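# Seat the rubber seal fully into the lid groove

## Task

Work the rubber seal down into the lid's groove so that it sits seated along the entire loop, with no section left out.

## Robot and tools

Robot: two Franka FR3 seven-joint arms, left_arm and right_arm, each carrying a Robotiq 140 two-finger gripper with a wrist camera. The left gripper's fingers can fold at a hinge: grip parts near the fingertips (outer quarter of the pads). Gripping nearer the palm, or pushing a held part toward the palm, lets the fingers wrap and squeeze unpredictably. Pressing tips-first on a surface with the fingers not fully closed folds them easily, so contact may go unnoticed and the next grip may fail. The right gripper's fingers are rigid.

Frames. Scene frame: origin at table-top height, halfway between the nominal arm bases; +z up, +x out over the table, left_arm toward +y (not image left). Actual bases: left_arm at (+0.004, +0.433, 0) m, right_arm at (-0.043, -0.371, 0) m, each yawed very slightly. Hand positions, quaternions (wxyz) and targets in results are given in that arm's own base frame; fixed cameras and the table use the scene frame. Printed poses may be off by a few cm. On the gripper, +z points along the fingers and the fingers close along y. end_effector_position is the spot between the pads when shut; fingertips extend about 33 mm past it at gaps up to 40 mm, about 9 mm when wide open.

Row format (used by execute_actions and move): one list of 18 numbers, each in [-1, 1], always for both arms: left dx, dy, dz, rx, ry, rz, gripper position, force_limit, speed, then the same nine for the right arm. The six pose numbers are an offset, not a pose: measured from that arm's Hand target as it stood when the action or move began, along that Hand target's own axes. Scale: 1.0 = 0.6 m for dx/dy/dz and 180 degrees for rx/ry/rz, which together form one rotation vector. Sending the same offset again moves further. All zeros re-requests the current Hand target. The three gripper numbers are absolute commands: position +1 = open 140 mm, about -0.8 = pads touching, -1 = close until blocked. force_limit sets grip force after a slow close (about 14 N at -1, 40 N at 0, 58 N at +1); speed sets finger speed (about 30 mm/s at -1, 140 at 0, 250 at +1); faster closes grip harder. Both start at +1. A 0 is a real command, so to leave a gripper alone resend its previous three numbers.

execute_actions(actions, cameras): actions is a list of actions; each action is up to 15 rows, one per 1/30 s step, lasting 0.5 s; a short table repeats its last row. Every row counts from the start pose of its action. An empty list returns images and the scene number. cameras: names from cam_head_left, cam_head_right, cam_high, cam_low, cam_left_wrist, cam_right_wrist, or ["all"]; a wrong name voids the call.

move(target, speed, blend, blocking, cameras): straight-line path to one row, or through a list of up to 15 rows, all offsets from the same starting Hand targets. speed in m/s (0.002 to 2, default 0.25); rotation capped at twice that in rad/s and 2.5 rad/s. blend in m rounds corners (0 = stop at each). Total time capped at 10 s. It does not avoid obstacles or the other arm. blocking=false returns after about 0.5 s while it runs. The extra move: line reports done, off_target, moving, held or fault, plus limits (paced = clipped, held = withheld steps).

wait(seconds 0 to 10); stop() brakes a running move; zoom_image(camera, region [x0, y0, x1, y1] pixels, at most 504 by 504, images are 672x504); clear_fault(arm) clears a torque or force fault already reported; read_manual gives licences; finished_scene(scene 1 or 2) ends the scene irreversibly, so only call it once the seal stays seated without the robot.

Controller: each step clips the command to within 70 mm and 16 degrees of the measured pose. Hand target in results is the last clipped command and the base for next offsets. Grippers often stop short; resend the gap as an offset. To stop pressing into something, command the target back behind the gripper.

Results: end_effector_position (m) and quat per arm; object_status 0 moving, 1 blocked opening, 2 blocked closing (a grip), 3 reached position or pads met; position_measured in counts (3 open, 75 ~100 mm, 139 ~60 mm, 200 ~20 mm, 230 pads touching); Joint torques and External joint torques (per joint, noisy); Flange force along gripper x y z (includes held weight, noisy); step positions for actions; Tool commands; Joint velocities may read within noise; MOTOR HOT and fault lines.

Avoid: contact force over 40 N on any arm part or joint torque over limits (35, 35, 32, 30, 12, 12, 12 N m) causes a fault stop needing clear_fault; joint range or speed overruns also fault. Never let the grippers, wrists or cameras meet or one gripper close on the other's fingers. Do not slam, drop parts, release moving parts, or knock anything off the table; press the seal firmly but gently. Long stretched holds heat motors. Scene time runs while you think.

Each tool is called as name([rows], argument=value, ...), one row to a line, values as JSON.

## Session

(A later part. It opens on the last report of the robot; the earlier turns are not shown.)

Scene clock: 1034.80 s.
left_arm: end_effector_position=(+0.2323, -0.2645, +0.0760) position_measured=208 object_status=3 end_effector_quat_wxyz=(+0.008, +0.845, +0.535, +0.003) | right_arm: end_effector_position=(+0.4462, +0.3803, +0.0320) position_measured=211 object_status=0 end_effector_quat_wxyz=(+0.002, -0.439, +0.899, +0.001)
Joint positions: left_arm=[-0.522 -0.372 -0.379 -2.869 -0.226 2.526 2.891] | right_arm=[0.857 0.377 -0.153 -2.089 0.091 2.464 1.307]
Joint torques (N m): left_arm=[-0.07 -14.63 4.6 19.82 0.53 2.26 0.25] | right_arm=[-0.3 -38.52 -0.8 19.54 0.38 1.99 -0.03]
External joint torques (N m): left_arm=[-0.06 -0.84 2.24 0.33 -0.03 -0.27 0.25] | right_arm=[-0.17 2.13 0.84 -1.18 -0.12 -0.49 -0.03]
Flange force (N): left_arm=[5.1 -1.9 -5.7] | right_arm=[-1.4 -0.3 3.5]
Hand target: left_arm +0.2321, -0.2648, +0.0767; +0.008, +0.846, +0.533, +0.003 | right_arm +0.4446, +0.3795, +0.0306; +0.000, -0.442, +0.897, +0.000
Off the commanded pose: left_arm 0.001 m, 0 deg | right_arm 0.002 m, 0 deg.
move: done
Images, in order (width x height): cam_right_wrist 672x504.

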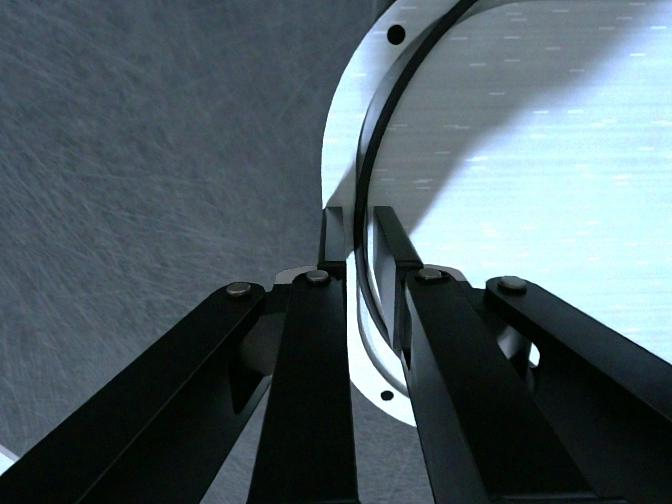

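move([
  [0,0,0,0,0,0,-0.62,-1,-1, 0,0,-0.03,0,0,0,-0.65,-1,-1],
  [0,0,0,0,0,0,-0.62,-1,-1, -0.035,0,-0.03,0,0,0,-0.65,-1,-1],
], speed=0.04, cameras=["cam_right_wrist"])

zoom_image(camera="cam_right_wrist", region=[310, 60, 450, 220])

Scene clock: 1044.97 s.
left_arm: end_effector_position=(+0.2323, -0.2645, +0.0760) position_measured=208 object_status=3 end_effector_quat_wxyz=(+0.008, +0.845, +0.535, +0.003) | right_arm: end_effector_position=(+0.4595, +0.3961, +0.0501) position_measured=211 object_status=3 end_effector_quat_wxyz=(+0.003, -0.444, +0.896, +0.000)
Joint positions: left_arm=[-0.522 -0.372 -0.378 -2.869 -0.226 2.526 2.891] | right_arm=[0.859 0.392 -0.152 -2.008 0.083 2.4 1.307]
Joint velocities: left_arm=[within noise] | right_arm=[0 0.001 0 0.002 0 -0.003 0]
Joint torques (N m): left_arm=[-0.05 -14.63 4.63 19.83 0.52 2.26 0.2] | right_arm=[0.13 -40.26 -1.5 22.19 0.98 2.32 0.13]
External joint torques (N m): left_arm=[-0.04 -0.79 2.27 0.27 -0.04 -0.29 0.2] | right_arm=[0.12 1.75 0.08 0.56 0.43 -0.18 0.13]
Flange force (N): left_arm=[5.0 -2.0 -5.5] | right_arm=[-6.9 -1.2 2.8]
Hand target: left_arm +0.2321, -0.2648, +0.0767; +0.008, +0.846, +0.533, +0.003 | right_arm +0.4574, +0.3962, +0.0486; +0.000, -0.442, +0.897, +0.000
Off the commanded pose: left_arm 0.001 m, 0 deg | right_arm 0.003 m, 0 deg.
move: done
Images, in order (width x height): cam_right_wrist 672x504.

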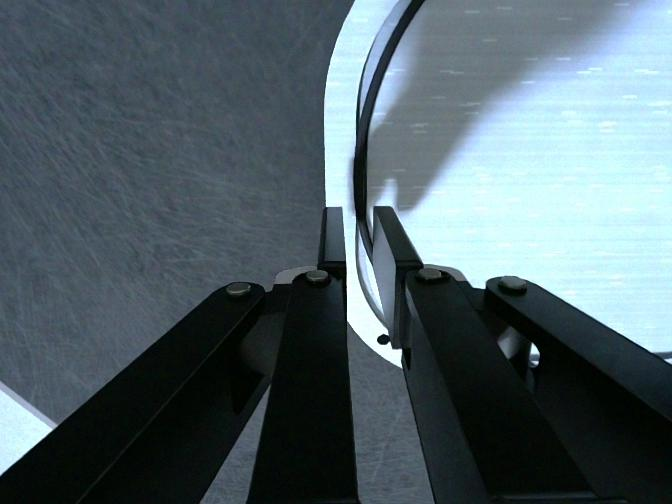

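Scaled by 3.150 from the camera's 672x504 image, which has a finer 960x720 frame.

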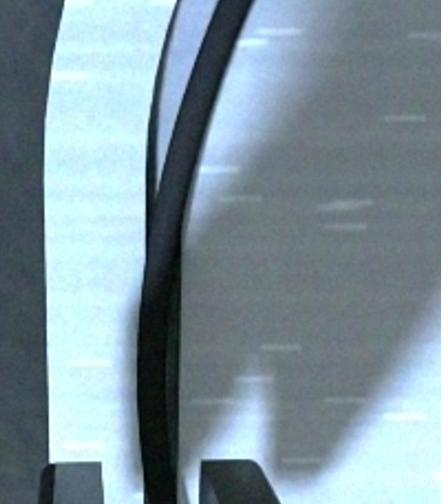

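move([
  [0,0,0,0,0,0,-0.62,-1,-1, 0,0,-0.01,0,0,0,-1,-1,0],
  [0,0,0,0,0,0,-0.62,-1,-1, 0.035,0,-0.005,0,0,0,-1,-1,0],
], speed=0.05, cameras=["cam_right_wrist"])

zoom_image(camera="cam_right_wrist", region=[310, 100, 450, 260])

Scene clock: 1069.30 s.
left_arm: end_effector_position=(+0.2323, -0.2645, +0.0760) position_measured=208 object_status=3 end_effector_quat_wxyz=(+0.008, +0.845, +0.535, +0.003) | right_arm: end_effector_position=(+0.4435, +0.3791, +0.0507) position_measured=233 object_status=3 end_effector_quat_wxyz=(-0.003, -0.442, +0.897, +0.000)
Joint positions: left_arm=[-0.522 -0.372 -0.378 -2.869 -0.226 2.526 2.891] | right_arm=[0.861 0.34 -0.158 -2.085 0.082 2.414 1.307]
Joint velocities: left_arm=[within noise] | right_arm=[-0.001 0.001 0 0 0 0.005 0.002]
Joint torques (N m): left_arm=[-0.05 -14.63 4.62 19.85 0.53 2.24 0.22] | right_arm=[0.12 -39.61 -1.87 21.38 0.26 2.78 0.03]
External joint torques (N m): left_arm=[-0.08 -0.84 2.22 0.34 -0.03 -0.29 0.22] | right_arm=[-0.04 0.46 -0.6 0.1 -0.27 0.32 0.03]
Flange force (N): left_arm=[4.9 -2.0 -5.7] | right_arm=[-0.8 -0.4 1.2]
Hand target: left_arm +0.2321, -0.2648, +0.0767; +0.008, +0.846, +0.533, +0.003 | right_arm +0.4446, +0.3795, +0.0516; +0.000, -0.442, +0.897, +0.000
Off the commanded pose: left_arm 0.001 m, 0 deg | right_arm 0.001 m, 0 deg.
move: done
Images, in order (width x height): cam_right_wrist 672x504.

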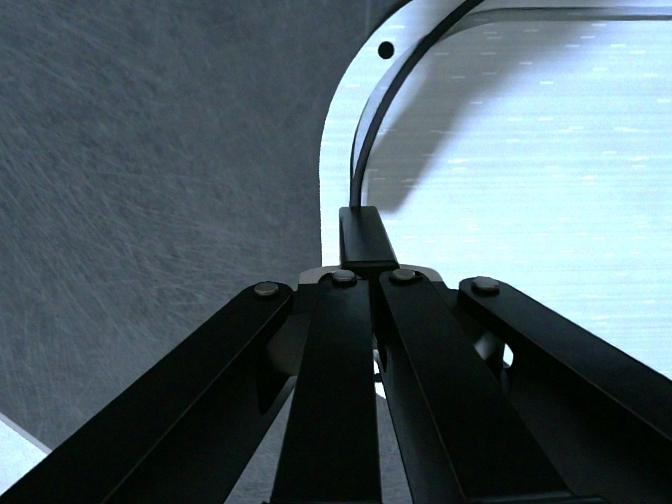

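Scaled by 3.150 from the camera's 672x504 image, which has a finer 960x720 frame.

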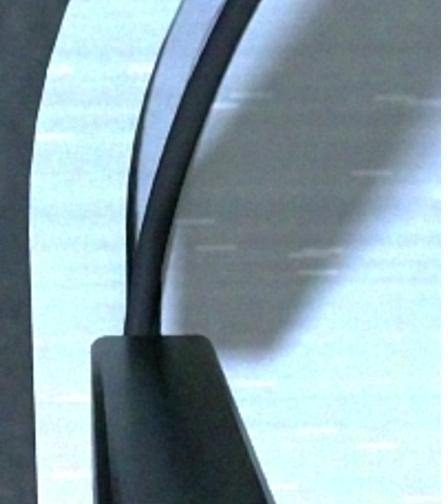

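move(target=[0,0,0,0,0,0,-0.62,-1,-1, 0,-0.002,0.025,0,0,0,-1,-1,0], speed=0.03)

move(target=[0,0,0,0,0,0,-0.62,-1,-1, 0,0,0.003,0,0,0,-1,-1,0], speed=0.02)

move(target=[0,0,0,0,0,0,-0.62,-1,-1, 0,0,0.003,0,0,0,-1,-1,0], speed=0.02)

Scene clock: 1080.27 s.
left_arm: end_effector_position=(+0.2323, -0.2645, +0.0760) position_measured=208 object_status=3 end_effector_quat_wxyz=(+0.008, +0.845, +0.535, +0.003) | right_arm: end_effector_position=(+0.4456, +0.3786, +0.0381) position_measured=233 object_status=3 end_effector_quat_wxyz=(-0.001, -0.440, +0.898, -0.001)
Joint positions: left_arm=[-0.522 -0.372 -0.378 -2.869 -0.226 2.526 2.891] | right_arm=[0.858 0.365 -0.156 -2.088 0.084 2.445 1.307]
Joint velocities: left_arm=[within noise] | right_arm=[0.001 -0.001 0.001 0 0 0.004 -0.001]
Joint torques (N m): left_arm=[-0.06 -14.64 4.64 19.85 0.53 2.25 0.23] | right_arm=[-1.01 -39 -1.04 21.2 0.96 2.64 -0.03]
External joint torques (N m): left_arm=[-0.06 -0.71 2.26 0.19 -0.02 -0.32 0.23] | right_arm=[-1.07 1.43 0.4 0.34 0.45 0.17 -0.03]
Flange force (N): left_arm=[5.1 -2.0 -5.3] | right_arm=[-4.7 -2.4 3.6]
Hand target: left_arm +0.2321, -0.2648, +0.0767; +0.008, +0.846, +0.533, +0.003 | right_arm +0.4455, +0.3788, +0.0366; +0.000, -0.442, +0.897, +0.000
Off the commanded pose: left_arm 0.001 m, 0 deg | right_arm 0.001 m, 0 deg.
move: done

Scene clock: 1080.97 s.
left_arm: end_effector_position=(+0.2323, -0.2645, +0.0760) position_measured=208 object_status=3 end_effector_quat_wxyz=(+0.008, +0.845, +0.535, +0.003) | right_arm: end_effector_position=(+0.4458, +0.3789, +0.0366) position_measured=233 object_status=3 end_effector_quat_wxyz=(+0.000, -0.440, +0.898, -0.001)
Joint positions: left_arm=[-0.522 -0.372 -0.378 -2.869 -0.226 2.526 2.891] | right_arm=[0.856 0.368 -0.153 -2.088 0.084 2.449 1.307]
Joint velocities: left_arm=[within noise] | right_arm=[-0.003 0.001 0.002 -0.002 0 0.003 0]
Joint torques (N m): left_arm=[-0.09 -14.65 4.6 19.82 0.53 2.25 0.17] | right_arm=[-0.62 -38.87 -1.74 21.05 0.85 2.77 -0.02]
External joint torques (N m): left_arm=[-0.06 -0.78 2.26 0.23 -0.03 -0.31 0.17] | right_arm=[-0.52 1.51 -0.17 0.25 0.34 0.31 -0.02]
Flange force (N): left_arm=[5.0 -2.1 -5.5] | right_arm=[-4.1 -1.8 3.7]
Hand target: left_arm +0.2321, -0.2648, +0.0767; +0.008, +0.846, +0.533, +0.003 | right_arm +0.4455, +0.3788, +0.0348; +0.000, -0.442, +0.897, +0.000
Off the commanded pose: left_arm 0.001 m, 0 deg | right_arm 0.002 m, 0 deg.
move: done

Scene clock: 1081.67 s.
left_arm: end_effector_position=(+0.2323, -0.2645, +0.0760) position_measured=208 object_status=3 end_effector_quat_wxyz=(+0.008, +0.845, +0.535, +0.003) | right_arm: end_effector_position=(+0.4458, +0.3792, +0.0352) position_measured=233 object_status=3 end_effector_quat_wxyz=(+0.000, -0.440, +0.898, +0.000)
Joint positions: left_arm=[-0.522 -0.372 -0.378 -2.869 -0.226 2.526 2.891] | right_arm=[0.854 0.37 -0.151 -2.088 0.084 2.453 1.307]
Joint velocities: left_arm=[within noise] | right_arm=[-0.002 -0.001 0.004 -0.001 -0.001 0.003 -0.001]
Joint torques (N m): left_arm=[-0.06 -14.62 4.61 19.81 0.53 2.25 0.21] | right_arm=[-1.09 -38.65 -0.87 20.9 0.82 2.76 -0.01]
External joint torques (N m): left_arm=[-0.09 -0.76 2.21 0.22 -0.03 -0.3 0.21] | right_arm=[-1.02 2 0.65 0.03 0.31 0.27 -0.01]
Flange force (N): left_arm=[4.9 -2.1 -5.4] | right_arm=[-4.7 -2.2 4.9]
Hand target: left_arm +0.2321, -0.2648, +0.0767; +0.008, +0.846, +0.533, +0.003 | right_arm +0.4455, +0.3788, +0.0330; +0.000, -0.442, +0.897, +0.000
Off the commanded pose: left_arm 0.001 m, 0 deg | right_arm 0.002 m, 0 deg.
move: done

move(target=[0,0,0,0,0,0,-0.62,-1,-1, 0,0,0.003,0,0,0,-1,-1,0], speed=0.02)

move(target=[0,0,0,0,0,0,-0.62,-1,-1, 0,0,0.003,0,0,0,-1,-1,0], speed=0.02)

move(target=[0,0,0,0,0,0,-0.62,-1,-1, 0,0,0.003,0,0,0,-1,-1,0], speed=0.02)

Scene clock: 1088.23 s.
left_arm: end_effector_position=(+0.2323, -0.2645, +0.0760) position_measured=208 object_status=3 end_effector_quat_wxyz=(+0.008, +0.845, +0.535, +0.003) | right_arm: end_effector_position=(+0.4459, +0.3791, +0.0332) position_measured=233 object_status=3 end_effector_quat_wxyz=(+0.000, -0.440, +0.898, +0.000)
Joint positions: left_arm=[-0.522 -0.372 -0.378 -2.869 -0.226 2.526 2.891] | right_arm=[0.851 0.374 -0.148 -2.088 0.084 2.457 1.307]
Joint torques (N m): left_arm=[-0.07 -14.64 4.63 19.86 0.53 2.25 0.23] | right_arm=[-1.06 -38.92 -1.31 20.74 0.75 2.84 -0.05]
External joint torques (N m): left_arm=[-0.09 -0.82 2.24 0.32 -0.03 -0.29 0.23] | right_arm=[-1.22 1.98 0.02 -0.18 0.25 0.34 -0.05]
Flange force (N): left_arm=[5.0 -2.0 -5.7] | right_arm=[-3.5 -2.5 4.9]
Hand target: left_arm +0.2321, -0.2648, +0.0767; +0.008, +0.846, +0.533, +0.003 | right_arm +0.4455, +0.3788, +0.0312; +0.000, -0.442, +0.897, +0.000
Off the commanded pose: left_arm 0.001 m, 0 deg | right_arm 0.002 m, 0 deg.
move: done

Scene clock: 1088.93 s.
left_arm: end_effector_position=(+0.2323, -0.2645, +0.0760) position_measured=208 object_status=3 end_effector_quat_wxyz=(+0.008, +0.845, +0.535, +0.003) | right_arm: end_effector_position=(+0.4460, +0.3793, +0.0325) position_measured=233 object_status=3 end_effector_quat_wxyz=(+0.000, -0.440, +0.898, +0.000)
Joint positions: left_arm=[-0.522 -0.372 -0.378 -2.869 -0.226 2.526 2.891] | right_arm=[0.85 0.376 -0.147 -2.088 0.084 2.459 1.307]
Joint torques (N m): left_arm=[-0.05 -14.64 4.59 19.83 0.53 2.26 0.22] | right_arm=[-0.78 -37.67 -1.5 20.62 0.78 3.1 0]
External joint torques (N m): left_arm=[-0.06 -0.77 2.2 0.19 -0.03 -0.31 0.22] | right_arm=[-0.77 3.07 -0.05 -0.17 0.27 0.62 0]
Flange force (N): left_arm=[5.0 -2.1 -5.4] | right_arm=[-5.7 -2.4 7.5]
Hand target: left_arm +0.2321, -0.2648, +0.0767; +0.008, +0.846, +0.533, +0.003 | right_arm +0.4455, +0.3788, +0.0294; +0.000, -0.442, +0.897, +0.000
Off the commanded pose: left_arm 0.001 m, 0 deg | right_arm 0.003 m, 0 deg.
move: done

Scene clock: 1089.63 s.
left_arm: end_effector_position=(+0.2323, -0.2645, +0.0760) position_measured=208 object_status=3 end_effector_quat_wxyz=(+0.008, +0.845, +0.535, +0.003) | right_arm: end_effector_position=(+0.4465, +0.3798, +0.0324) position_measured=233 object_status=3 end_effector_quat_wxyz=(+0.001, -0.440, +0.898, +0.000)
Joint positions: left_arm=[-0.522 -0.372 -0.378 -2.869 -0.226 2.526 2.891] | right_arm=[0.848 0.376 -0.145 -2.088 0.084 2.462 1.307]
Joint velocities: left_arm=[within noise] | right_arm=[-0.003 -0.001 0.002 0 0.001 0.003 -0.001]
Joint torques (N m): left_arm=[-0.04 -14.64 4.65 19.79 0.52 2.24 0.21] | right_arm=[-1.31 -35.96 -1.27 20.05 0.8 3.12 -0.05]
External joint torques (N m): left_arm=[-0.09 -0.74 2.23 0.25 -0.03 -0.31 0.21] | right_arm=[-1.28 4.75 0.18 -0.69 0.29 0.64 -0.05]
Flange force (N): left_arm=[4.9 -2.0 -5.4] | right_arm=[-7.6 -3.5 11.0]
Hand target: left_arm +0.2321, -0.2648, +0.0767; +0.008, +0.846, +0.533, +0.003 | right_arm +0.4455, +0.3788, +0.0276; +0.000, -0.442, +0.897, +0.000
Off the commanded pose: left_arm 0.001 m, 0 deg | right_arm 0.005 m, 0 deg.
move: off_target (right_arm)

move(target=[0,0,0,0,0,0,-0.62,-1,-1, 0,0,0.006,0,0,0,-1,-1,0], speed=0.02)

move([
  [0,0,0,0,0,0,-0.62,-1,-1, 0,0,-0.03,0,0,0,-1,-1,0],
  [0,0,0,0,0,0,-0.62,-1,-1, -0.04,0,-0.03,0,0,0,-1,-1,0],
], speed=0.04, cameras=["cam_right_wrist"])

zoom_image(camera="cam_right_wrist", region=[300, 40, 460, 220])

Scene clock: 1100.33 s.
left_arm: end_effector_position=(+0.2323, -0.2645, +0.0760) position_measured=208 object_status=3 end_effector_quat_wxyz=(+0.008, +0.845, +0.535, +0.003) | right_arm: end_effector_position=(+0.4479, +0.3812, +0.0322) position_measured=233 object_status=3 end_effector_quat_wxyz=(+0.004, -0.440, +0.898, +0.001)
Joint positions: left_arm=[-0.522 -0.372 -0.378 -2.869 -0.226 2.526 2.891] | right_arm=[0.846 0.378 -0.142 -2.088 0.085 2.469 1.307]
Joint velocities: left_arm=[within noise] | right_arm=[-0.003 0.001 0.002 0.001 0 0.004 -0.001]
Joint torques (N m): left_arm=[-0.1 -14.66 4.6 19.83 0.53 2.26 0.16] | right_arm=[-0.16 -32.8 -0.85 18.84 0.89 3.06 -0.04]
External joint torques (N m): left_arm=[-0.1 -0.76 2.23 0.26 -0.03 -0.3 0.16] | right_arm=[-0.11 7.93 0.59 -1.9 0.39 0.57 -0.04]
Flange force (N): left_arm=[4.8 -2.0 -5.4] | right_arm=[-10.6 -2.5 17.2]
Hand target: left_arm +0.2321, -0.2648, +0.0767; +0.008, +0.846, +0.533, +0.003 | right_arm +0.4455, +0.3788, +0.0240; +0.000, -0.442, +0.897, +0.000
Off the commanded pose: left_arm 0.001 m, 0 deg | right_arm 0.009 m, 1 deg.
move: off_target (right_arm)

Scene clock: 1102.20 s.
left_arm: end_effector_position=(+0.2323, -0.2645, +0.0760) position_measured=208 object_status=3 end_effector_quat_wxyz=(+0.008, +0.845, +0.535, +0.003) | right_arm: end_effector_position=(+0.4622, +0.3978, +0.0435) position_measured=233 object_status=3 end_effector_quat_wxyz=(+0.003, -0.445, +0.896, +0.000)
Joint positions: left_arm=[-0.522 -0.372 -0.378 -2.869 -0.226 2.526 2.891] | right_arm=[0.847 0.411 -0.141 -1.997 0.082 2.408 1.307]
Joint velocities: left_arm=[within noise] | right_arm=[0 0 0.001 0.001 0.001 -0.005 -0.001]
Joint torques (N m): left_arm=[-0.1 -14.63 4.64 19.8 0.52 2.26 0.23] | right_arm=[0.13 -40.78 -1.54 21.92 0.99 2.38 0.2]
External joint torques (N m): left_arm=[-0.11 -0.71 2.25 0.18 -0.04 -0.3 0.23] | right_arm=[0.2 1.55 0.03 0.53 0.45 -0.1 0.2]
Flange force (N): left_arm=[5.0 -2.1 -5.3] | right_arm=[-6.2 -0.8 2.6]
Hand target: left_arm +0.2321, -0.2648, +0.0767; +0.008, +0.846, +0.533, +0.003 | right_arm +0.4602, +0.3978, +0.0420; +0.000, -0.442, +0.897, +0.000
Off the commanded pose: left_arm 0.001 m, 0 deg | right_arm 0.003 m, 1 deg.
move: done
Images, in order (width x height): cam_right_wrist 672x504.

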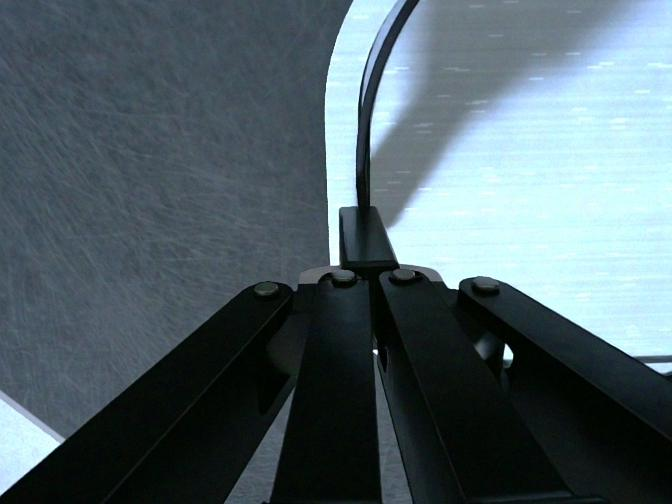

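Scaled by 2.800 from the camera's 672x504 image, which has a finer 960x720 frame.

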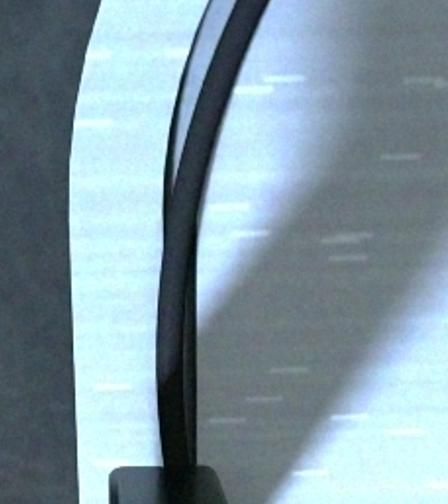

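move([
  [0,0,0,0,0,0,-0.62,-1,-1, 0.01,0.033,0,0,0,0,-1,-1,0],
  [0,0,0,0,0,0,-0.62,-1,-1, 0.01,0.033,0.014,0,0,0,-1,-1,0],
], speed=[0.05,0.03])

move(target=[0,0,0,0,0,0,-0.62,-1,-1, 0,0,0.003,0,0,0,-1,-1,0], speed=0.02)

move(target=[0,0,0,0,0,0,-0.62,-1,-1, 0,0,0.003,0,0,0,-1,-1,0], speed=0.02)

move(target=[0,0,0,0,0,0,-0.62,-1,-1, 0,0,0.003,0,0,0,-1,-1,0], speed=0.02)

Scene clock: 1121.07 s.
left_arm: end_effector_position=(+0.2323, -0.2645, +0.0760) position_measured=208 object_status=3 end_effector_quat_wxyz=(+0.008, +0.845, +0.535, +0.003) | right_arm: end_effector_position=(+0.4410, +0.4048, +0.0350) position_measured=233 object_status=3 end_effector_quat_wxyz=(-0.001, -0.446, +0.895, -0.001)
Joint positions: left_arm=[-0.522 -0.372 -0.378 -2.869 -0.226 2.526 2.891] | right_arm=[0.883 0.404 -0.144 -2.034 0.085 2.43 1.333]
Joint velocities: left_arm=[within noise] | right_arm=[-0.001 0.002 0.002 0 0.001 0.005 0]
Joint torques (N m): left_arm=[-0.08 -14.66 4.63 19.82 0.53 2.24 0.23] | right_arm=[0.15 -40.42 -1.71 21.34 0.96 2.73 0.21]
External joint torques (N m): left_arm=[0 -0.72 2.33 0.15 -0.04 -0.32 0.22] | right_arm=[-0.01 1.37 -0.34 0.32 0.44 0.27 0.21]
Flange force (N): left_arm=[5.3 -2.0 -5.3] | right_arm=[-4.2 -0.7 3.1]
Hand target: left_arm +0.2321, -0.2648, +0.0767; +0.008, +0.846, +0.533, +0.003 | right_arm +0.4408, +0.4051, +0.0336; +0.000, -0.442, +0.897, +0.000
Off the commanded pose: left_arm 0.001 m, 0 deg | right_arm 0.002 m, 1 deg.
move: done

Scene clock: 1121.77 s.
left_arm: end_effector_position=(+0.2323, -0.2645, +0.0760) position_measured=208 object_status=3 end_effector_quat_wxyz=(+0.008, +0.845, +0.535, +0.003) | right_arm: end_effector_position=(+0.4413, +0.4050, +0.0336) position_measured=233 object_status=3 end_effector_quat_wxyz=(+0.000, -0.445, +0.895, +0.000)
Joint positions: left_arm=[-0.522 -0.372 -0.378 -2.869 -0.226 2.526 2.891] | right_arm=[0.883 0.407 -0.144 -2.034 0.086 2.434 1.333]
Joint torques (N m): left_arm=[-0.08 -14.65 4.63 19.85 0.53 2.26 0.23] | right_arm=[0.11 -40.19 -1.66 21.21 0.94 2.68 0.2]
External joint torques (N m): left_arm=[-0.07 -0.72 2.26 0.23 -0.03 -0.3 0.23] | right_arm=[0.07 1.7 -0.17 0.2 0.42 0.22 0.2]
Flange force (N): left_arm=[5.1 -1.9 -5.3] | right_arm=[-4.6 -0.6 3.7]
Hand target: left_arm +0.2321, -0.2648, +0.0767; +0.008, +0.846, +0.533, +0.003 | right_arm +0.4408, +0.4051, +0.0318; +0.000, -0.442, +0.897, +0.000
Off the commanded pose: left_arm 0.001 m, 0 deg | right_arm 0.002 m, 0 deg.
move: done

Scene clock: 1122.47 s.
left_arm: end_effector_position=(+0.2323, -0.2645, +0.0760) position_measured=208 object_status=3 end_effector_quat_wxyz=(+0.008, +0.845, +0.535, +0.003) | right_arm: end_effector_position=(+0.4414, +0.4050, +0.0319) position_measured=233 object_status=3 end_effector_quat_wxyz=(+0.000, -0.445, +0.896, +0.000)
Joint positions: left_arm=[-0.522 -0.372 -0.378 -2.869 -0.226 2.526 2.891] | right_arm=[0.883 0.41 -0.144 -2.034 0.087 2.438 1.333]
Joint torques (N m): left_arm=[-0.08 -14.62 4.63 19.83 0.52 2.25 0.22] | right_arm=[0.07 -40.29 -1.66 20.97 0.98 2.69 0.14]
External joint torques (N m): left_arm=[-0.06 -0.73 2.28 0.21 -0.03 -0.31 0.22] | right_arm=[0.09 1.71 -0.09 -0.04 0.46 0.22 0.14]
Flange force (N): left_arm=[5.1 -2.0 -5.4] | right_arm=[-3.7 -0.5 3.8]
Hand target: left_arm +0.2321, -0.2648, +0.0767; +0.008, +0.846, +0.533, +0.003 | right_arm +0.4408, +0.4051, +0.0300; +0.000, -0.442, +0.897, +0.000
Off the commanded pose: left_arm 0.001 m, 0 deg | right_arm 0.002 m, 0 deg.
move: done

Scene clock: 1123.17 s.
left_arm: end_effector_position=(+0.2323, -0.2645, +0.0760) position_measured=208 object_status=3 end_effector_quat_wxyz=(+0.008, +0.845, +0.535, +0.003) | right_arm: end_effector_position=(+0.4415, +0.4051, +0.0315) position_measured=233 object_status=3 end_effector_quat_wxyz=(+0.000, -0.445, +0.896, +0.000)
Joint positions: left_arm=[-0.522 -0.372 -0.378 -2.869 -0.226 2.526 2.891] | right_arm=[0.883 0.411 -0.144 -2.034 0.088 2.439 1.333]
Joint torques (N m): left_arm=[-0.08 -14.65 4.56 19.84 0.53 2.26 0.22] | right_arm=[-0.01 -38.73 -1.35 20.93 1.09 3.18 0.16]
External joint torques (N m): left_arm=[-0.07 -0.79 2.19 0.25 -0.03 -0.3 0.22] | right_arm=[-0.18 3.23 0.04 -0.03 0.57 0.72 0.16]
Flange force (N): left_arm=[5.0 -2.1 -5.5] | right_arm=[-6.6 -1.3 7.8]
Hand target: left_arm +0.2321, -0.2648, +0.0767; +0.008, +0.846, +0.533, +0.003 | right_arm +0.4408, +0.4051, +0.0282; +0.000, -0.442, +0.897, +0.000
Off the commanded pose: left_arm 0.001 m, 0 deg | right_arm 0.003 m, 0 deg.
move: done

move([
  [0,0,0,0,0,0,-0.62,-1,-1, 0,0,-0.045,0,0,0,-1,-1,0],
  [0,0,0,0,0,0,-0.62,-1,-1, -0.03,-0.033,-0.045,0,0,0,-1,-1,0],
], speed=[0.04,0.06], cameras=["cam_right_wrist"])

zoom_image(camera="cam_right_wrist", region=[310, 20, 450, 220])

Scene clock: 1135.10 s.
left_arm: end_effector_position=(+0.2323, -0.2645, +0.0760) position_measured=208 object_status=3 end_effector_quat_wxyz=(+0.008, +0.845, +0.535, +0.003) | right_arm: end_effector_position=(+0.4687, +0.4082, +0.0567) position_measured=233 object_status=3 end_effector_quat_wxyz=(+0.003, -0.438, +0.899, +0.000)
Joint positions: left_arm=[-0.522 -0.372 -0.378 -2.869 -0.226 2.526 2.891] | right_arm=[0.86 0.419 -0.151 -1.945 0.086 2.363 1.325]
Joint velocities: left_arm=[within noise] | right_arm=[-0.001 -0.001 0.001 0 0 -0.005 -0.005]
Joint torques (N m): left_arm=[-0.08 -14.65 4.62 19.82 0.53 2.25 0.18] | right_arm=[-0.83 -41.36 -1.46 22.57 0.64 2.4 -0.21]
External joint torques (N m): left_arm=[-0.08 -0.77 2.24 0.24 -0.03 -0.3 0.18] | right_arm=[-0.59 1.66 0.43 0.67 0.08 -0.08 -0.21]
Flange force (N): left_arm=[4.9 -2.0 -5.5] | right_arm=[-7.2 -2.4 2.7]
Hand target: left_arm +0.2321, -0.2648, +0.0767; +0.008, +0.846, +0.533, +0.003 | right_arm +0.4675, +0.4073, +0.0552; +0.000, -0.442, +0.897, +0.000
Off the commanded pose: left_arm 0.001 m, 0 deg | right_arm 0.002 m, 1 deg.
move: done
Images, in order (width x height): cam_right_wrist 672x504.

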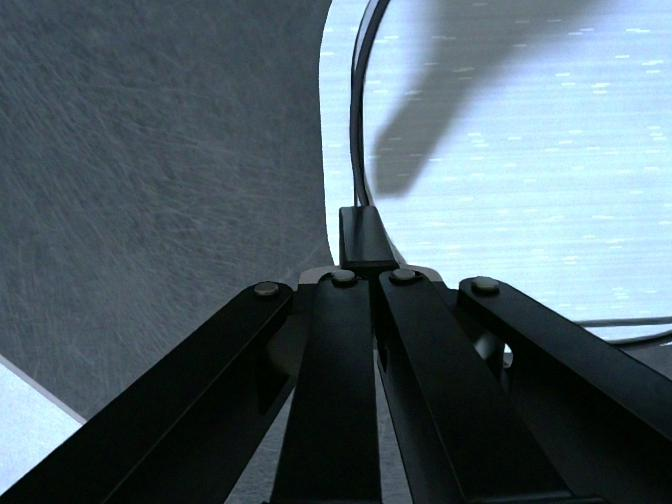

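Scaled by 2.520 from the camera's 672x504 image, which has a finer 960x720 frame.

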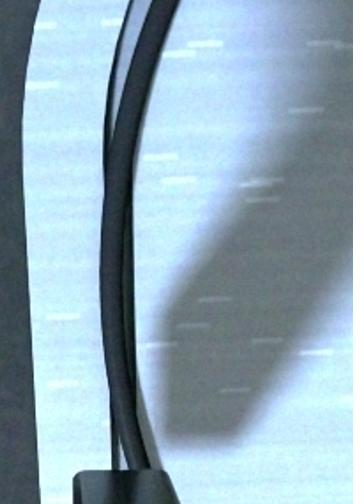

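move([
  [0,0,0,0,0,0,-0.62,-1,-1, 0.06,0.002,-0.02,0,0,0,-1,-1,0],
  [0,0,0,0,0,0,-0.62,-1,-1, 0.06,0.002,-0.02,0,0,0,-0.325,-1,0],
  [0,0,0,0,0,0,-0.62,-1,-1, 0.06,0.002,0.02,0,0,0,-0.325,-1,0],
], speed=[0.06,0.05,0.03], cameras=["cam_right_wrist"])

zoom_image(camera="cam_right_wrist", region=[270, 120, 450, 300])

Scene clock: 1171.87 s.
left_arm: end_effector_position=(+0.2323, -0.2645, +0.0760) position_measured=208 object_status=3 end_effector_quat_wxyz=(+0.008, +0.845, +0.535, +0.003) | right_arm: end_effector_position=(+0.4446, +0.3793, +0.0447) position_measured=170 object_status=3 end_effector_quat_wxyz=(-0.001, -0.439, +0.899, -0.001)
Joint positions: left_arm=[-0.522 -0.372 -0.378 -2.869 -0.226 2.526 2.891] | right_arm=[0.851 0.351 -0.147 -2.088 0.076 2.432 1.318]
Joint velocities: left_arm=[within noise] | right_arm=[0.001 0.001 0.001 0 0.001 0.004 0.001]
Joint torques (N m): left_arm=[-0.06 -14.65 4.65 19.87 0.53 2.25 0.22] | right_arm=[-1.23 -38.78 -1.25 21.32 0.88 2.8 -0.18]
External joint torques (N m): left_arm=[-0.06 -0.81 2.27 0.32 -0.03 -0.3 0.22] | right_arm=[-1.19 1.54 0.13 0.24 0.36 0.34 -0.18]
Flange force (N): left_arm=[5.1 -1.9 -5.7] | right_arm=[-4.2 -2.8 4.0]
Hand target: left_arm +0.2321, -0.2648, +0.0767; +0.008, +0.846, +0.533, +0.003 | right_arm +0.4446, +0.3795, +0.0432; +0.000, -0.442, +0.897, +0.000
Off the commanded pose: left_arm 0.001 m, 0 deg | right_arm 0.001 m, 0 deg.
move: done
Images, in order (width x height): cam_right_wrist 672x504.

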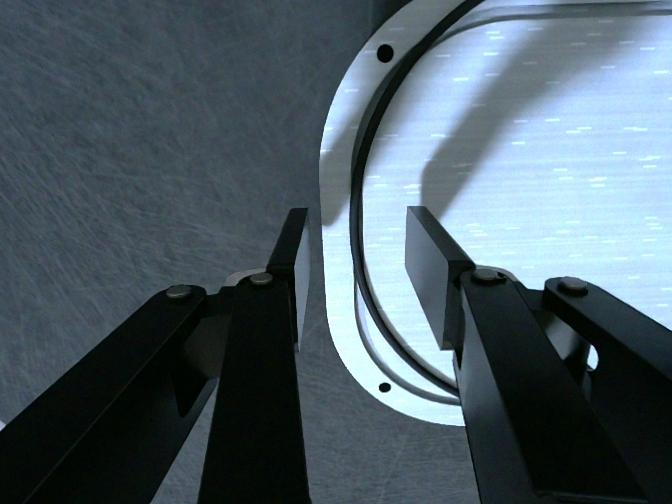

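Scaled by 2.800 from the camera's 672x504 image, which has a finer 960x720 frame.

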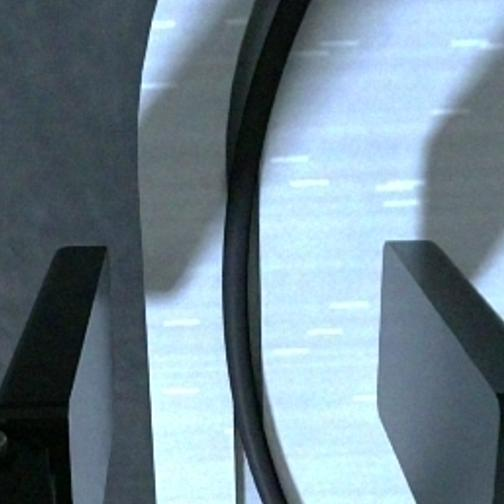

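move(target=[0,0,0,0,0,0,-0.62,-1,-1, 0,0,0.0175,0,0,0,-0.325,-1,0], speed=0.03)

move(target=[0,0,0,0,0,0,-0.62,-1,-1, 0,0,0,0,0,0,-1,-1,-1], speed=0.03, cameras=["cam_right_wrist"])

zoom_image(camera="cam_right_wrist", region=[300, 100, 440, 270])

Scene clock: 1182.03 s.
left_arm: end_effector_position=(+0.2323, -0.2645, +0.0760) position_measured=208 object_status=3 end_effector_quat_wxyz=(+0.008, +0.845, +0.535, +0.003) | right_arm: end_effector_position=(+0.4447, +0.3794, +0.0343) position_measured=170 object_status=3 end_effector_quat_wxyz=(-0.001, -0.439, +0.899, -0.001)
Joint positions: left_arm=[-0.522 -0.372 -0.378 -2.869 -0.226 2.526 2.891] | right_arm=[0.844 0.371 -0.139 -2.09 0.078 2.454 1.316]
Joint velocities: left_arm=[within noise] | right_arm=[0 0 0.001 0 0.001 0.004 -0.001]
Joint torques (N m): left_arm=[-0.06 -14.64 4.6 19.82 0.52 2.26 0.22] | right_arm=[-0.57 -39.06 -1.47 21 0.83 2.84 -0.16]
External joint torques (N m): left_arm=[-0.05 -0.77 2.22 0.26 -0.04 -0.29 0.21] | right_arm=[-0.59 1.52 -0.16 0.2 0.32 0.37 -0.16]
Flange force (N): left_arm=[5.0 -1.9 -5.4] | right_arm=[-3.8 -2.0 3.9]
Hand target: left_arm +0.2321, -0.2648, +0.0767; +0.008, +0.846, +0.533, +0.003 | right_arm +0.4446, +0.3795, +0.0327; +0.000, -0.442, +0.897, +0.000
Off the commanded pose: left_arm 0.001 m, 0 deg | right_arm 0.002 m, 0 deg.
move: done

Scene clock: 1183.43 s.
left_arm: end_effector_position=(+0.2323, -0.2645, +0.0760) position_measured=208 object_status=3 end_effector_quat_wxyz=(+0.008, +0.845, +0.535, +0.003) | right_arm: end_effector_position=(+0.4446, +0.3797, +0.0342) position_measured=226 object_status=0 end_effector_quat_wxyz=(-0.001, -0.439, +0.899, +0.000)
Joint positions: left_arm=[-0.522 -0.372 -0.378 -2.869 -0.226 2.526 2.891] | right_arm=[0.841 0.371 -0.136 -2.09 0.078 2.455 1.316]
Joint torques (N m): left_arm=[-0.07 -14.67 4.63 19.8 0.52 2.25 0.21] | right_arm=[-1.59 -39.23 -1.04 21.01 0.61 2.74 -0.12]
External joint torques (N m): left_arm=[-0.08 -0.87 2.25 0.27 -0.04 -0.3 0.21] | right_arm=[-1.75 1.22 0.09 0.33 0.11 0.29 -0.12]
Flange force (N): left_arm=[5.1 -2.3 -5.8] | right_arm=[-3.7 -3.3 3.3]
Hand target: left_arm +0.2321, -0.2648, +0.0767; +0.008, +0.846, +0.533, +0.003 | right_arm +0.4446, +0.3795, +0.0327; +0.000, -0.442, +0.897, +0.000
Off the commanded pose: left_arm 0.001 m, 0 deg | right_arm 0.002 m, 0 deg.
move: done
Images, in order (width x height): cam_right_wrist 672x504.

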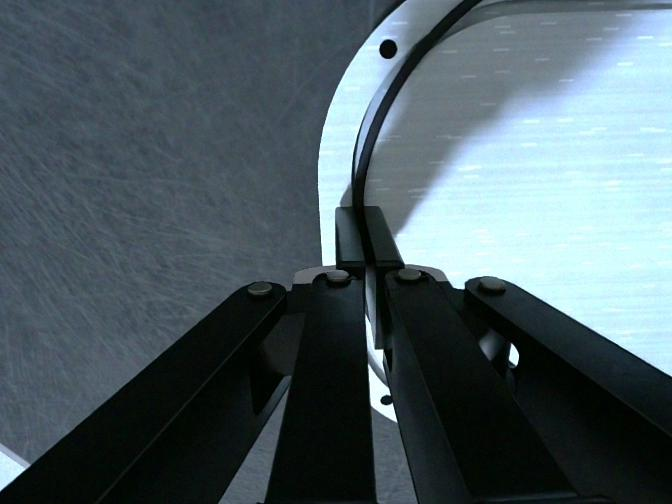

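Scaled by 2.965 from the camera's 672x504 image, which has a finer 960x720 frame.

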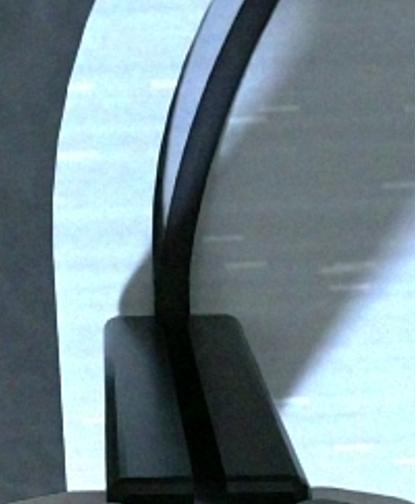

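move(target=[0,0,0,0,0,0,-0.62,-1,-1, 0,0,0.0035,0,0,0,-1,-1,-1], speed=0.02)

move(target=[0,0,0,0,0,0,-0.62,-1,-1, 0,0,0.004,0,0,0,-1,-1,-1], speed=0.02)

move(target=[0,0,0,0,0,0,-0.62,-1,-1, 0,0,0.005,0,0,0,-1,-1,-1], speed=0.02, cameras=["cam_right_wrist"])

zoom_image(camera="cam_right_wrist", region=[300, 100, 440, 270])

Scene clock: 1192.30 s.
left_arm: end_effector_position=(+0.2323, -0.2645, +0.0760) position_measured=208 object_status=3 end_effector_quat_wxyz=(+0.008, +0.845, +0.535, +0.003) | right_arm: end_effector_position=(+0.4446, +0.3801, +0.0326) position_measured=226 object_status=2 end_effector_quat_wxyz=(+0.000, -0.439, +0.898, +0.000)
Joint positions: left_arm=[-0.522 -0.372 -0.378 -2.869 -0.226 2.526 2.891] | right_arm=[0.84 0.374 -0.134 -2.09 0.078 2.458 1.316]
Joint torques (N m): left_arm=[-0.06 -14.62 4.58 19.83 0.52 2.24 0.22] | right_arm=[-1.95 -38.66 -1.62 20.86 0.54 2.73 -0.11]
External joint torques (N m): left_arm=[-0.08 -0.79 2.19 0.33 -0.03 -0.3 0.22] | right_arm=[-1.95 1.99 -0.33 0.18 0.04 0.28 -0.11]
Flange force (N): left_arm=[4.8 -1.9 -5.6] | right_arm=[-4.8 -4.0 4.7]
Hand target: left_arm +0.2321, -0.2648, +0.0767; +0.008, +0.846, +0.533, +0.003 | right_arm +0.4446, +0.3795, +0.0306; +0.000, -0.442, +0.897, +0.000
Off the commanded pose: left_arm 0.001 m, 0 deg | right_arm 0.002 m, 0 deg.
move: done

Scene clock: 1193.00 s.
left_arm: end_effector_position=(+0.2323, -0.2645, +0.0760) position_measured=208 object_status=3 end_effector_quat_wxyz=(+0.008, +0.845, +0.535, +0.003) | right_arm: end_effector_position=(+0.4447, +0.3802, +0.0319) position_measured=226 object_status=2 end_effector_quat_wxyz=(+0.000, -0.439, +0.898, +0.000)
Joint positions: left_arm=[-0.522 -0.372 -0.378 -2.869 -0.226 2.526 2.891] | right_arm=[0.838 0.375 -0.133 -2.09 0.078 2.46 1.316]
Joint torques (N m): left_arm=[-0.06 -14.66 4.61 19.83 0.54 2.26 0.2] | right_arm=[-1.37 -36.58 -0.43 20.22 0.57 3.31 -0.1]
External joint torques (N m): left_arm=[-0.06 -0.82 2.24 0.3 -0.02 -0.29 0.2] | right_arm=[-1.47 3.96 0.75 -0.43 0.07 0.85 -0.1]
Flange force (N): left_arm=[5.0 -2.0 -5.6] | right_arm=[-6.5 -3.3 10.0]
Hand target: left_arm +0.2321, -0.2648, +0.0767; +0.008, +0.846, +0.533, +0.003 | right_arm +0.4446, +0.3795, +0.0282; +0.000, -0.442, +0.897, +0.000
Off the commanded pose: left_arm 0.001 m, 0 deg | right_arm 0.004 m, 0 deg.
move: off_target (right_arm)

Scene clock: 1193.70 s.
left_arm: end_effector_position=(+0.2323, -0.2645, +0.0760) position_measured=208 object_status=3 end_effector_quat_wxyz=(+0.008, +0.845, +0.535, +0.003) | right_arm: end_effector_position=(+0.4458, +0.3813, +0.0319) position_measured=226 object_status=2 end_effector_quat_wxyz=(+0.002, -0.439, +0.898, +0.001)
Joint positions: left_arm=[-0.522 -0.372 -0.378 -2.869 -0.226 2.526 2.891] | right_arm=[0.836 0.376 -0.13 -2.09 0.078 2.466 1.316]
Joint velocities: left_arm=[within noise] | right_arm=[-0.002 0.001 0.001 0 -0.002 0.004 0]
Joint torques (N m): left_arm=[-0.06 -14.63 4.62 19.84 0.54 2.26 0.23] | right_arm=[-1.79 -34.18 -0.24 19.24 0.62 3.29 -0.08]
External joint torques (N m): left_arm=[-0.1 -0.79 2.21 0.29 -0.02 -0.29 0.23] | right_arm=[-1.82 6.51 0.98 -1.45 0.12 0.81 -0.08]
Flange force (N): left_arm=[4.9 -2.0 -5.5] | right_arm=[-8.6 -4.1 15.1]
Hand target: left_arm +0.2321, -0.2648, +0.0767; +0.008, +0.846, +0.533, +0.003 | right_arm +0.4446, +0.3795, +0.0252; +0.000, -0.442, +0.897, +0.000
Off the commanded pose: left_arm 0.001 m, 0 deg | right_arm 0.007 m, 0 deg.
move: off_target (right_arm)
Images, in order (width x height): cam_right_wrist 672x504.

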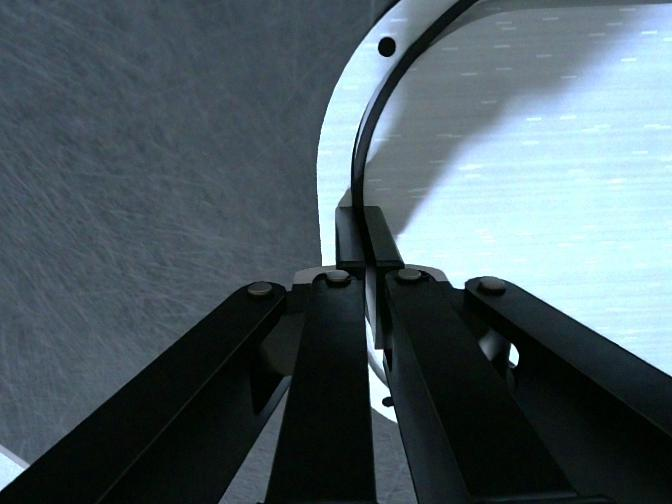

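Scaled by 2.965 from the camera's 672x504 image, which has a finer 960x720 frame.

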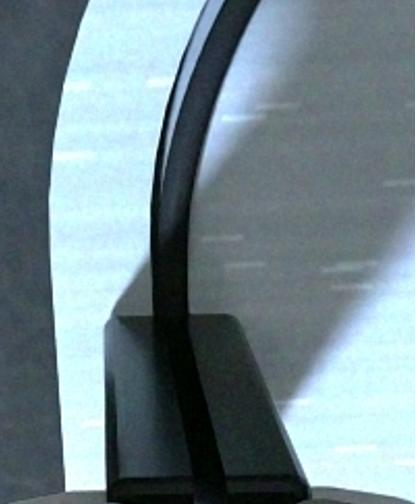

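move(target=[0,0,0,0,0,0,-0.62,-1,-1, 0.001,0.001,-0.0075,0,0,0,-1,-1,-1], speed=0.02)

move(target=[0,0,0,0,0,0,-0.62,-1,-1, 0,0,0,0,0,0,-0.68,-1,-1], speed=0.02, cameras=["cam_right_wrist"])

zoom_image(camera="cam_right_wrist", region=[300, 100, 440, 290])

Scene clock: 1204.00 s.
left_arm: end_effector_position=(+0.2323, -0.2645, +0.0760) position_measured=208 object_status=3 end_effector_quat_wxyz=(+0.008, +0.845, +0.535, +0.003) | right_arm: end_effector_position=(+0.4459, +0.3813, +0.0319) position_measured=226 object_status=2 end_effector_quat_wxyz=(+0.002, -0.439, +0.898, +0.001)
Joint positions: left_arm=[-0.522 -0.372 -0.378 -2.869 -0.226 2.526 2.891] | right_arm=[0.836 0.376 -0.13 -2.09 0.078 2.467 1.315]
Joint torques (N m): left_arm=[-0.07 -14.65 4.58 19.84 0.53 2.26 0.23] | right_arm=[-0.63 -38.57 -1.27 19.43 0.38 2.19 0.03]
External joint torques (N m): left_arm=[-0.04 -0.76 2.24 0.23 -0.03 -0.3 0.23] | right_arm=[-0.56 2.13 0.03 -1.26 -0.12 -0.29 0.03]
Flange force (N): left_arm=[5.1 -1.9 -5.4] | right_arm=[-0.6 -0.8 3.7]
Hand target: left_arm +0.2321, -0.2648, +0.0767; +0.008, +0.846, +0.533, +0.003 | right_arm +0.4437, +0.3794, +0.0297; +0.000, -0.442, +0.897, +0.000
Off the commanded pose: left_arm 0.001 m, 0 deg | right_arm 0.004 m, 0 deg.
move: off_target (right_arm)

Scene clock: 1204.50 s.
left_arm: end_effector_position=(+0.2323, -0.2645, +0.0760) position_measured=208 object_status=3 end_effector_quat_wxyz=(+0.008, +0.845, +0.535, +0.003) | right_arm: end_effector_position=(+0.4462, +0.3810, +0.0320) position_measured=214 object_status=0 end_effector_quat_wxyz=(+0.002, -0.439, +0.898, +0.001)
Joint positions: left_arm=[-0.522 -0.372 -0.378 -2.869 -0.226 2.526 2.891] | right_arm=[0.835 0.376 -0.13 -2.09 0.077 2.467 1.315]
Joint torques (N m): left_arm=[-0.05 -14.67 4.61 19.83 0.53 2.25 0.2] | right_arm=[-0.21 -38.47 -0.51 19.4 0.42 2.05 0]
External joint torques (N m): left_arm=[-0.02 -0.82 2.26 0.31 -0.03 -0.29 0.2] | right_arm=[-0.16 2.27 0.78 -1.34 -0.08 -0.44 0]
Flange force (N): left_arm=[5.0 -1.9 -5.6] | right_arm=[-1.0 -0.1 3.9]
Hand target: left_arm +0.2321, -0.2648, +0.0767; +0.008, +0.846, +0.533, +0.003 | right_arm +0.4437, +0.3794, +0.0297; +0.000, -0.442, +0.897, +0.000
Off the commanded pose: left_arm 0.001 m, 0 deg | right_arm 0.004 m, 0 deg.
move: off_target (right_arm)
Images, in order (width x height): cam_right_wrist 672x504.

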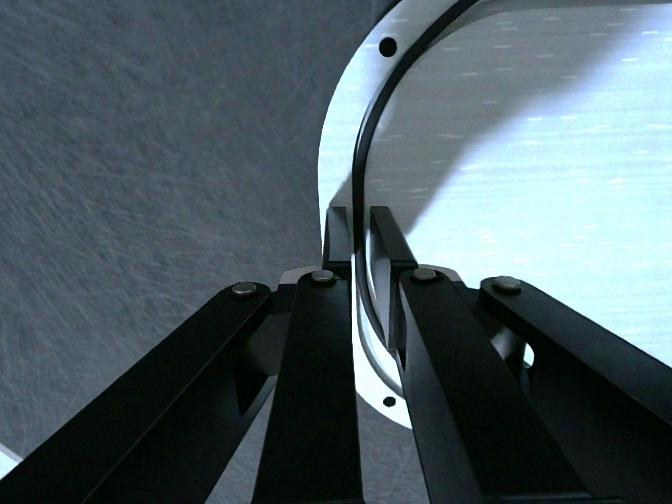

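Scaled by 2.653 from the camera's 672x504 image, which has a finer 960x720 frame.

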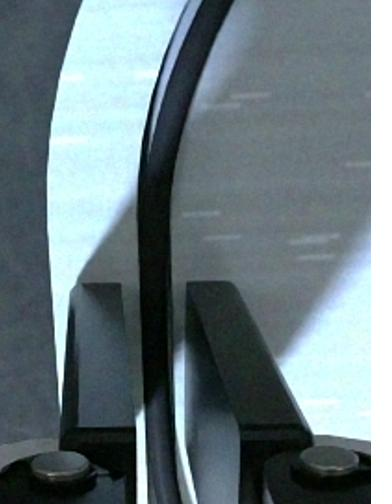

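move([
  [0,0,0,0,0,0,-0.62,-1,-1, 0,0,-0.025,0,0,0,-0.68,-1,-1],
  [0,0,0,0,0,0,-0.62,-1,-1, 0,0,-0.025,0,0,0,-1,-1,0],
  [0,0,0,0,0,0,-0.62,-1,-1, 0,0,-0.012,0,0,0,-1,-1,0],
], speed=[0.03,0.03,0.03], cameras=["cam_right_wrist"])

zoom_image(camera="cam_right_wrist", region=[300, 80, 440, 270])

Scene clock: 1216.60 s.
left_arm: end_effector_position=(+0.2323, -0.2645, +0.0760) position_measured=208 object_status=3 end_effector_quat_wxyz=(+0.008, +0.845, +0.535, +0.003) | right_arm: end_effector_position=(+0.4438, +0.3791, +0.0384) position_measured=233 object_status=3 end_effector_quat_wxyz=(-0.001, -0.441, +0.897, +0.000)
Joint positions: left_arm=[-0.522 -0.372 -0.378 -2.869 -0.226 2.526 2.891] | right_arm=[0.836 0.36 -0.13 -2.092 0.071 2.446 1.315]
Joint velocities: left_arm=[within noise] | right_arm=[0.001 -0.001 0.001 0 0 0.005 0]
Joint torques (N m): left_arm=[-0.1 -14.67 4.6 19.81 0.53 2.25 0.2] | right_arm=[-0.52 -38.83 -1.09 21.26 0.69 2.74 0.01]
External joint torques (N m): left_arm=[-0.13 -0.71 2.19 0.19 -0.02 -0.32 0.2] | right_arm=[-0.61 1.51 0.01 0.44 0.19 0.28 0]
Flange force (N): left_arm=[4.8 -2.1 -5.3] | right_arm=[-4.8 -1.9 3.5]
Hand target: left_arm +0.2321, -0.2648, +0.0767; +0.008, +0.846, +0.533, +0.003 | right_arm +0.4437, +0.3794, +0.0369; +0.000, -0.442, +0.897, +0.000
Off the commanded pose: left_arm 0.001 m, 0 deg | right_arm 0.002 m, 0 deg.
move: done
Images, in order (width x height): cam_right_wrist 672x504.

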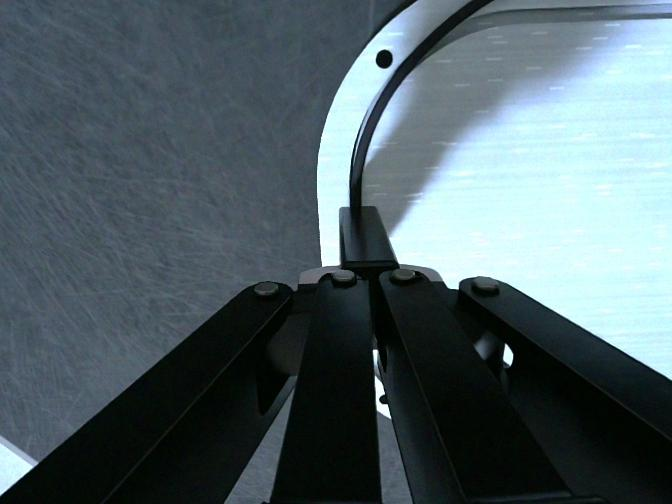

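Scaled by 2.653 from the camera's 672x504 image, which has a finer 960x720 frame.

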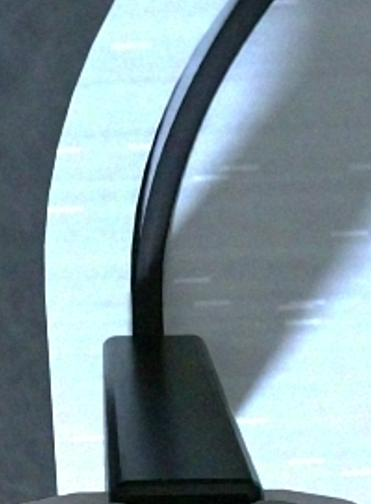

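move(target=[0,0,0,0,0,0,-0.62,-1,-1, 0,0,0.008,0,0,0,-1,-1,0], speed=0.02)

move(target=[0,0,0,0,0,0,-0.62,-1,-1, 0,0,0.005,0,0,0,-1,-1,0], speed=0.02)

move(target=[0,0,0,0,0,0,-0.62,-1,-1, 0,0,0.006,0,0,0,-1,-1,0], speed=0.02)

Scene clock: 1223.97 s.
left_arm: end_effector_position=(+0.2323, -0.2645, +0.0760) position_measured=208 object_status=3 end_effector_quat_wxyz=(+0.008, +0.845, +0.535, +0.003) | right_arm: end_effector_position=(+0.4440, +0.3794, +0.0339) position_measured=233 object_status=3 end_effector_quat_wxyz=(+0.000, -0.441, +0.897, -0.001)
Joint positions: left_arm=[-0.522 -0.372 -0.378 -2.869 -0.226 2.526 2.891] | right_arm=[0.836 0.369 -0.13 -2.092 0.072 2.456 1.315]
Joint velocities: left_arm=[within noise] | right_arm=[0 0.002 -0.001 0.001 0.001 0.005 0.001]
Joint torques (N m): left_arm=[-0.05 -14.62 4.62 19.85 0.53 2.25 0.17] | right_arm=[-0.88 -38.98 -0.87 20.94 0.94 2.82 0.01]
External joint torques (N m): left_arm=[-0.04 -0.74 2.25 0.25 -0.03 -0.31 0.17] | right_arm=[-0.84 1.6 0.38 0.14 0.43 0.35 0.01]
Flange force (N): left_arm=[4.9 -1.8 -5.4] | right_arm=[-3.9 -1.9 4.2]
Hand target: left_arm +0.2321, -0.2648, +0.0767; +0.008, +0.846, +0.533, +0.003 | right_arm +0.4437, +0.3794, +0.0321; +0.000, -0.442, +0.897, +0.000
Off the commanded pose: left_arm 0.001 m, 0 deg | right_arm 0.002 m, 0 deg.
move: done

Scene clock: 1224.67 s.
left_arm: end_effector_position=(+0.2323, -0.2645, +0.0760) position_measured=208 object_status=3 end_effector_quat_wxyz=(+0.008, +0.845, +0.535, +0.003) | right_arm: end_effector_position=(+0.4442, +0.3795, +0.0325) position_measured=233 object_status=3 end_effector_quat_wxyz=(+0.000, -0.441, +0.897, -0.001)
Joint positions: left_arm=[-0.522 -0.372 -0.378 -2.869 -0.226 2.526 2.891] | right_arm=[0.835 0.372 -0.129 -2.092 0.073 2.46 1.315]
Joint torques (N m): left_arm=[-0.04 -14.61 4.59 19.83 0.52 2.25 0.22] | right_arm=[-1.03 -37.22 -0.41 20.63 0.99 3.25 0.02]
External joint torques (N m): left_arm=[-0.04 -0.82 2.22 0.28 -0.04 -0.3 0.22] | right_arm=[-0.94 3.38 0.88 -0.11 0.48 0.78 0.02]
Flange force (N): left_arm=[5.0 -2.0 -5.6] | right_arm=[-6.6 -2.4 8.7]
Hand target: left_arm +0.2321, -0.2648, +0.0767; +0.008, +0.846, +0.533, +0.003 | right_arm +0.4437, +0.3794, +0.0291; +0.000, -0.442, +0.897, +0.000
Off the commanded pose: left_arm 0.001 m, 0 deg | right_arm 0.003 m, 0 deg.
move: done

Scene clock: 1225.40 s.
left_arm: end_effector_position=(+0.2323, -0.2645, +0.0760) position_measured=208 object_status=3 end_effector_quat_wxyz=(+0.008, +0.845, +0.535, +0.003) | right_arm: end_effector_position=(+0.4457, +0.3810, +0.0323) position_measured=233 object_status=3 end_effector_quat_wxyz=(+0.003, -0.441, +0.898, +0.001)
Joint positions: left_arm=[-0.522 -0.372 -0.378 -2.869 -0.226 2.526 2.891] | right_arm=[0.833 0.374 -0.127 -2.092 0.074 2.468 1.315]
Joint velocities: left_arm=[within noise] | right_arm=[0 0.001 0.001 0 -0.001 0.004 0]
Joint torques (N m): left_arm=[-0.09 -14.61 4.58 19.81 0.52 2.25 0.2] | right_arm=[-0.55 -34.11 -0.71 19.11 0.97 3.08 0.04]
External joint torques (N m): left_arm=[-0.08 -0.72 2.21 0.21 -0.04 -0.3 0.2] | right_arm=[-0.56 6.53 0.48 -1.61 0.46 0.6 0.04]
Flange force (N): left_arm=[4.9 -2.0 -5.3] | right_arm=[-8.3 -2.4 14.5]
Hand target: left_arm +0.2321, -0.2648, +0.0767; +0.008, +0.846, +0.533, +0.003 | right_arm +0.4437, +0.3794, +0.0255; +0.000, -0.442, +0.897, +0.000
Off the commanded pose: left_arm 0.001 m, 0 deg | right_arm 0.007 m, 0 deg.
move: off_target (right_arm)

move([
  [0,0,0,0,0,0,-0.62,-1,-1, 0,0,-0.04,0,0,0,-1,-1,0],
  [0,0,0,0,0,0,-0.62,-1,-1, -0.04,0,-0.04,0,0,0,-1,-1,0],
], speed=[0.03,0.05], cameras=["cam_right_wrist"])

zoom_image(camera="cam_right_wrist", region=[310, 40, 450, 220])

Scene clock: 1235.17 s.
left_arm: end_effector_position=(+0.2323, -0.2645, +0.0760) position_measured=208 object_status=3 end_effector_quat_wxyz=(+0.008, +0.845, +0.535, +0.003) | right_arm: end_effector_position=(+0.4603, +0.3986, +0.0510) position_measured=233 object_status=3 end_effector_quat_wxyz=(+0.003, -0.445, +0.895, +0.000)
Joint positions: left_arm=[-0.522 -0.372 -0.378 -2.869 -0.226 2.526 2.891] | right_arm=[0.837 0.395 -0.128 -1.999 0.07 2.395 1.316]
Joint velocities: left_arm=[within noise] | right_arm=[0.001 0.001 -0.001 -0.001 0.001 -0.005 -0.001]
Joint torques (N m): left_arm=[-0.06 -14.6 4.59 19.85 0.52 2.24 0.22] | right_arm=[0.08 -40.47 -1.43 22.27 0.99 2.43 0.22]
External joint torques (N m): left_arm=[-0.13 -0.78 2.16 0.41 -0.03 -0.29 0.22] | right_arm=[0.08 1.71 -0.16 0.65 0.44 -0.06 0.22]
Flange force (N): left_arm=[4.6 -1.7 -5.5] | right_arm=[-7.0 -1.2 2.8]
Hand target: left_arm +0.2321, -0.2648, +0.0767; +0.008, +0.846, +0.533, +0.003 | right_arm +0.4584, +0.3984, +0.0495; +0.000, -0.442, +0.897, +0.000
Off the commanded pose: left_arm 0.001 m, 0 deg | right_arm 0.002 m, 1 deg.
move: done
Images, in order (width x height): cam_right_wrist 672x504.

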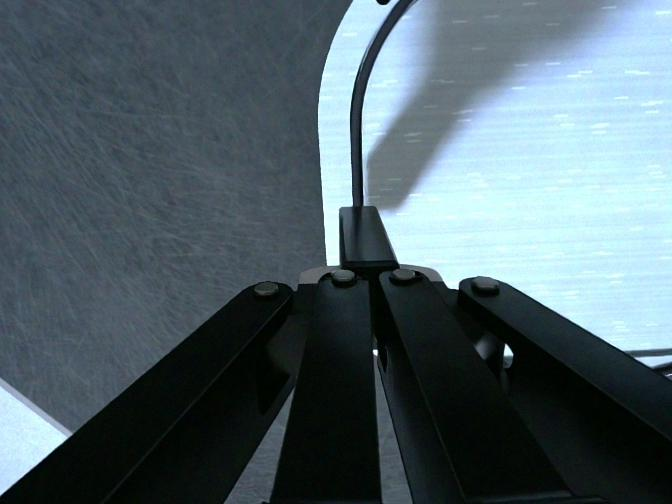

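Scaled by 2.800 from the camera's 672x504 image, which has a finer 960x720 frame.

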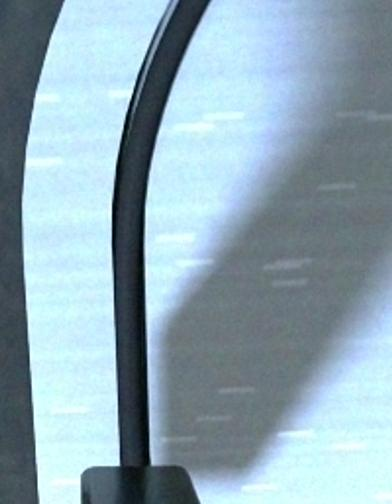

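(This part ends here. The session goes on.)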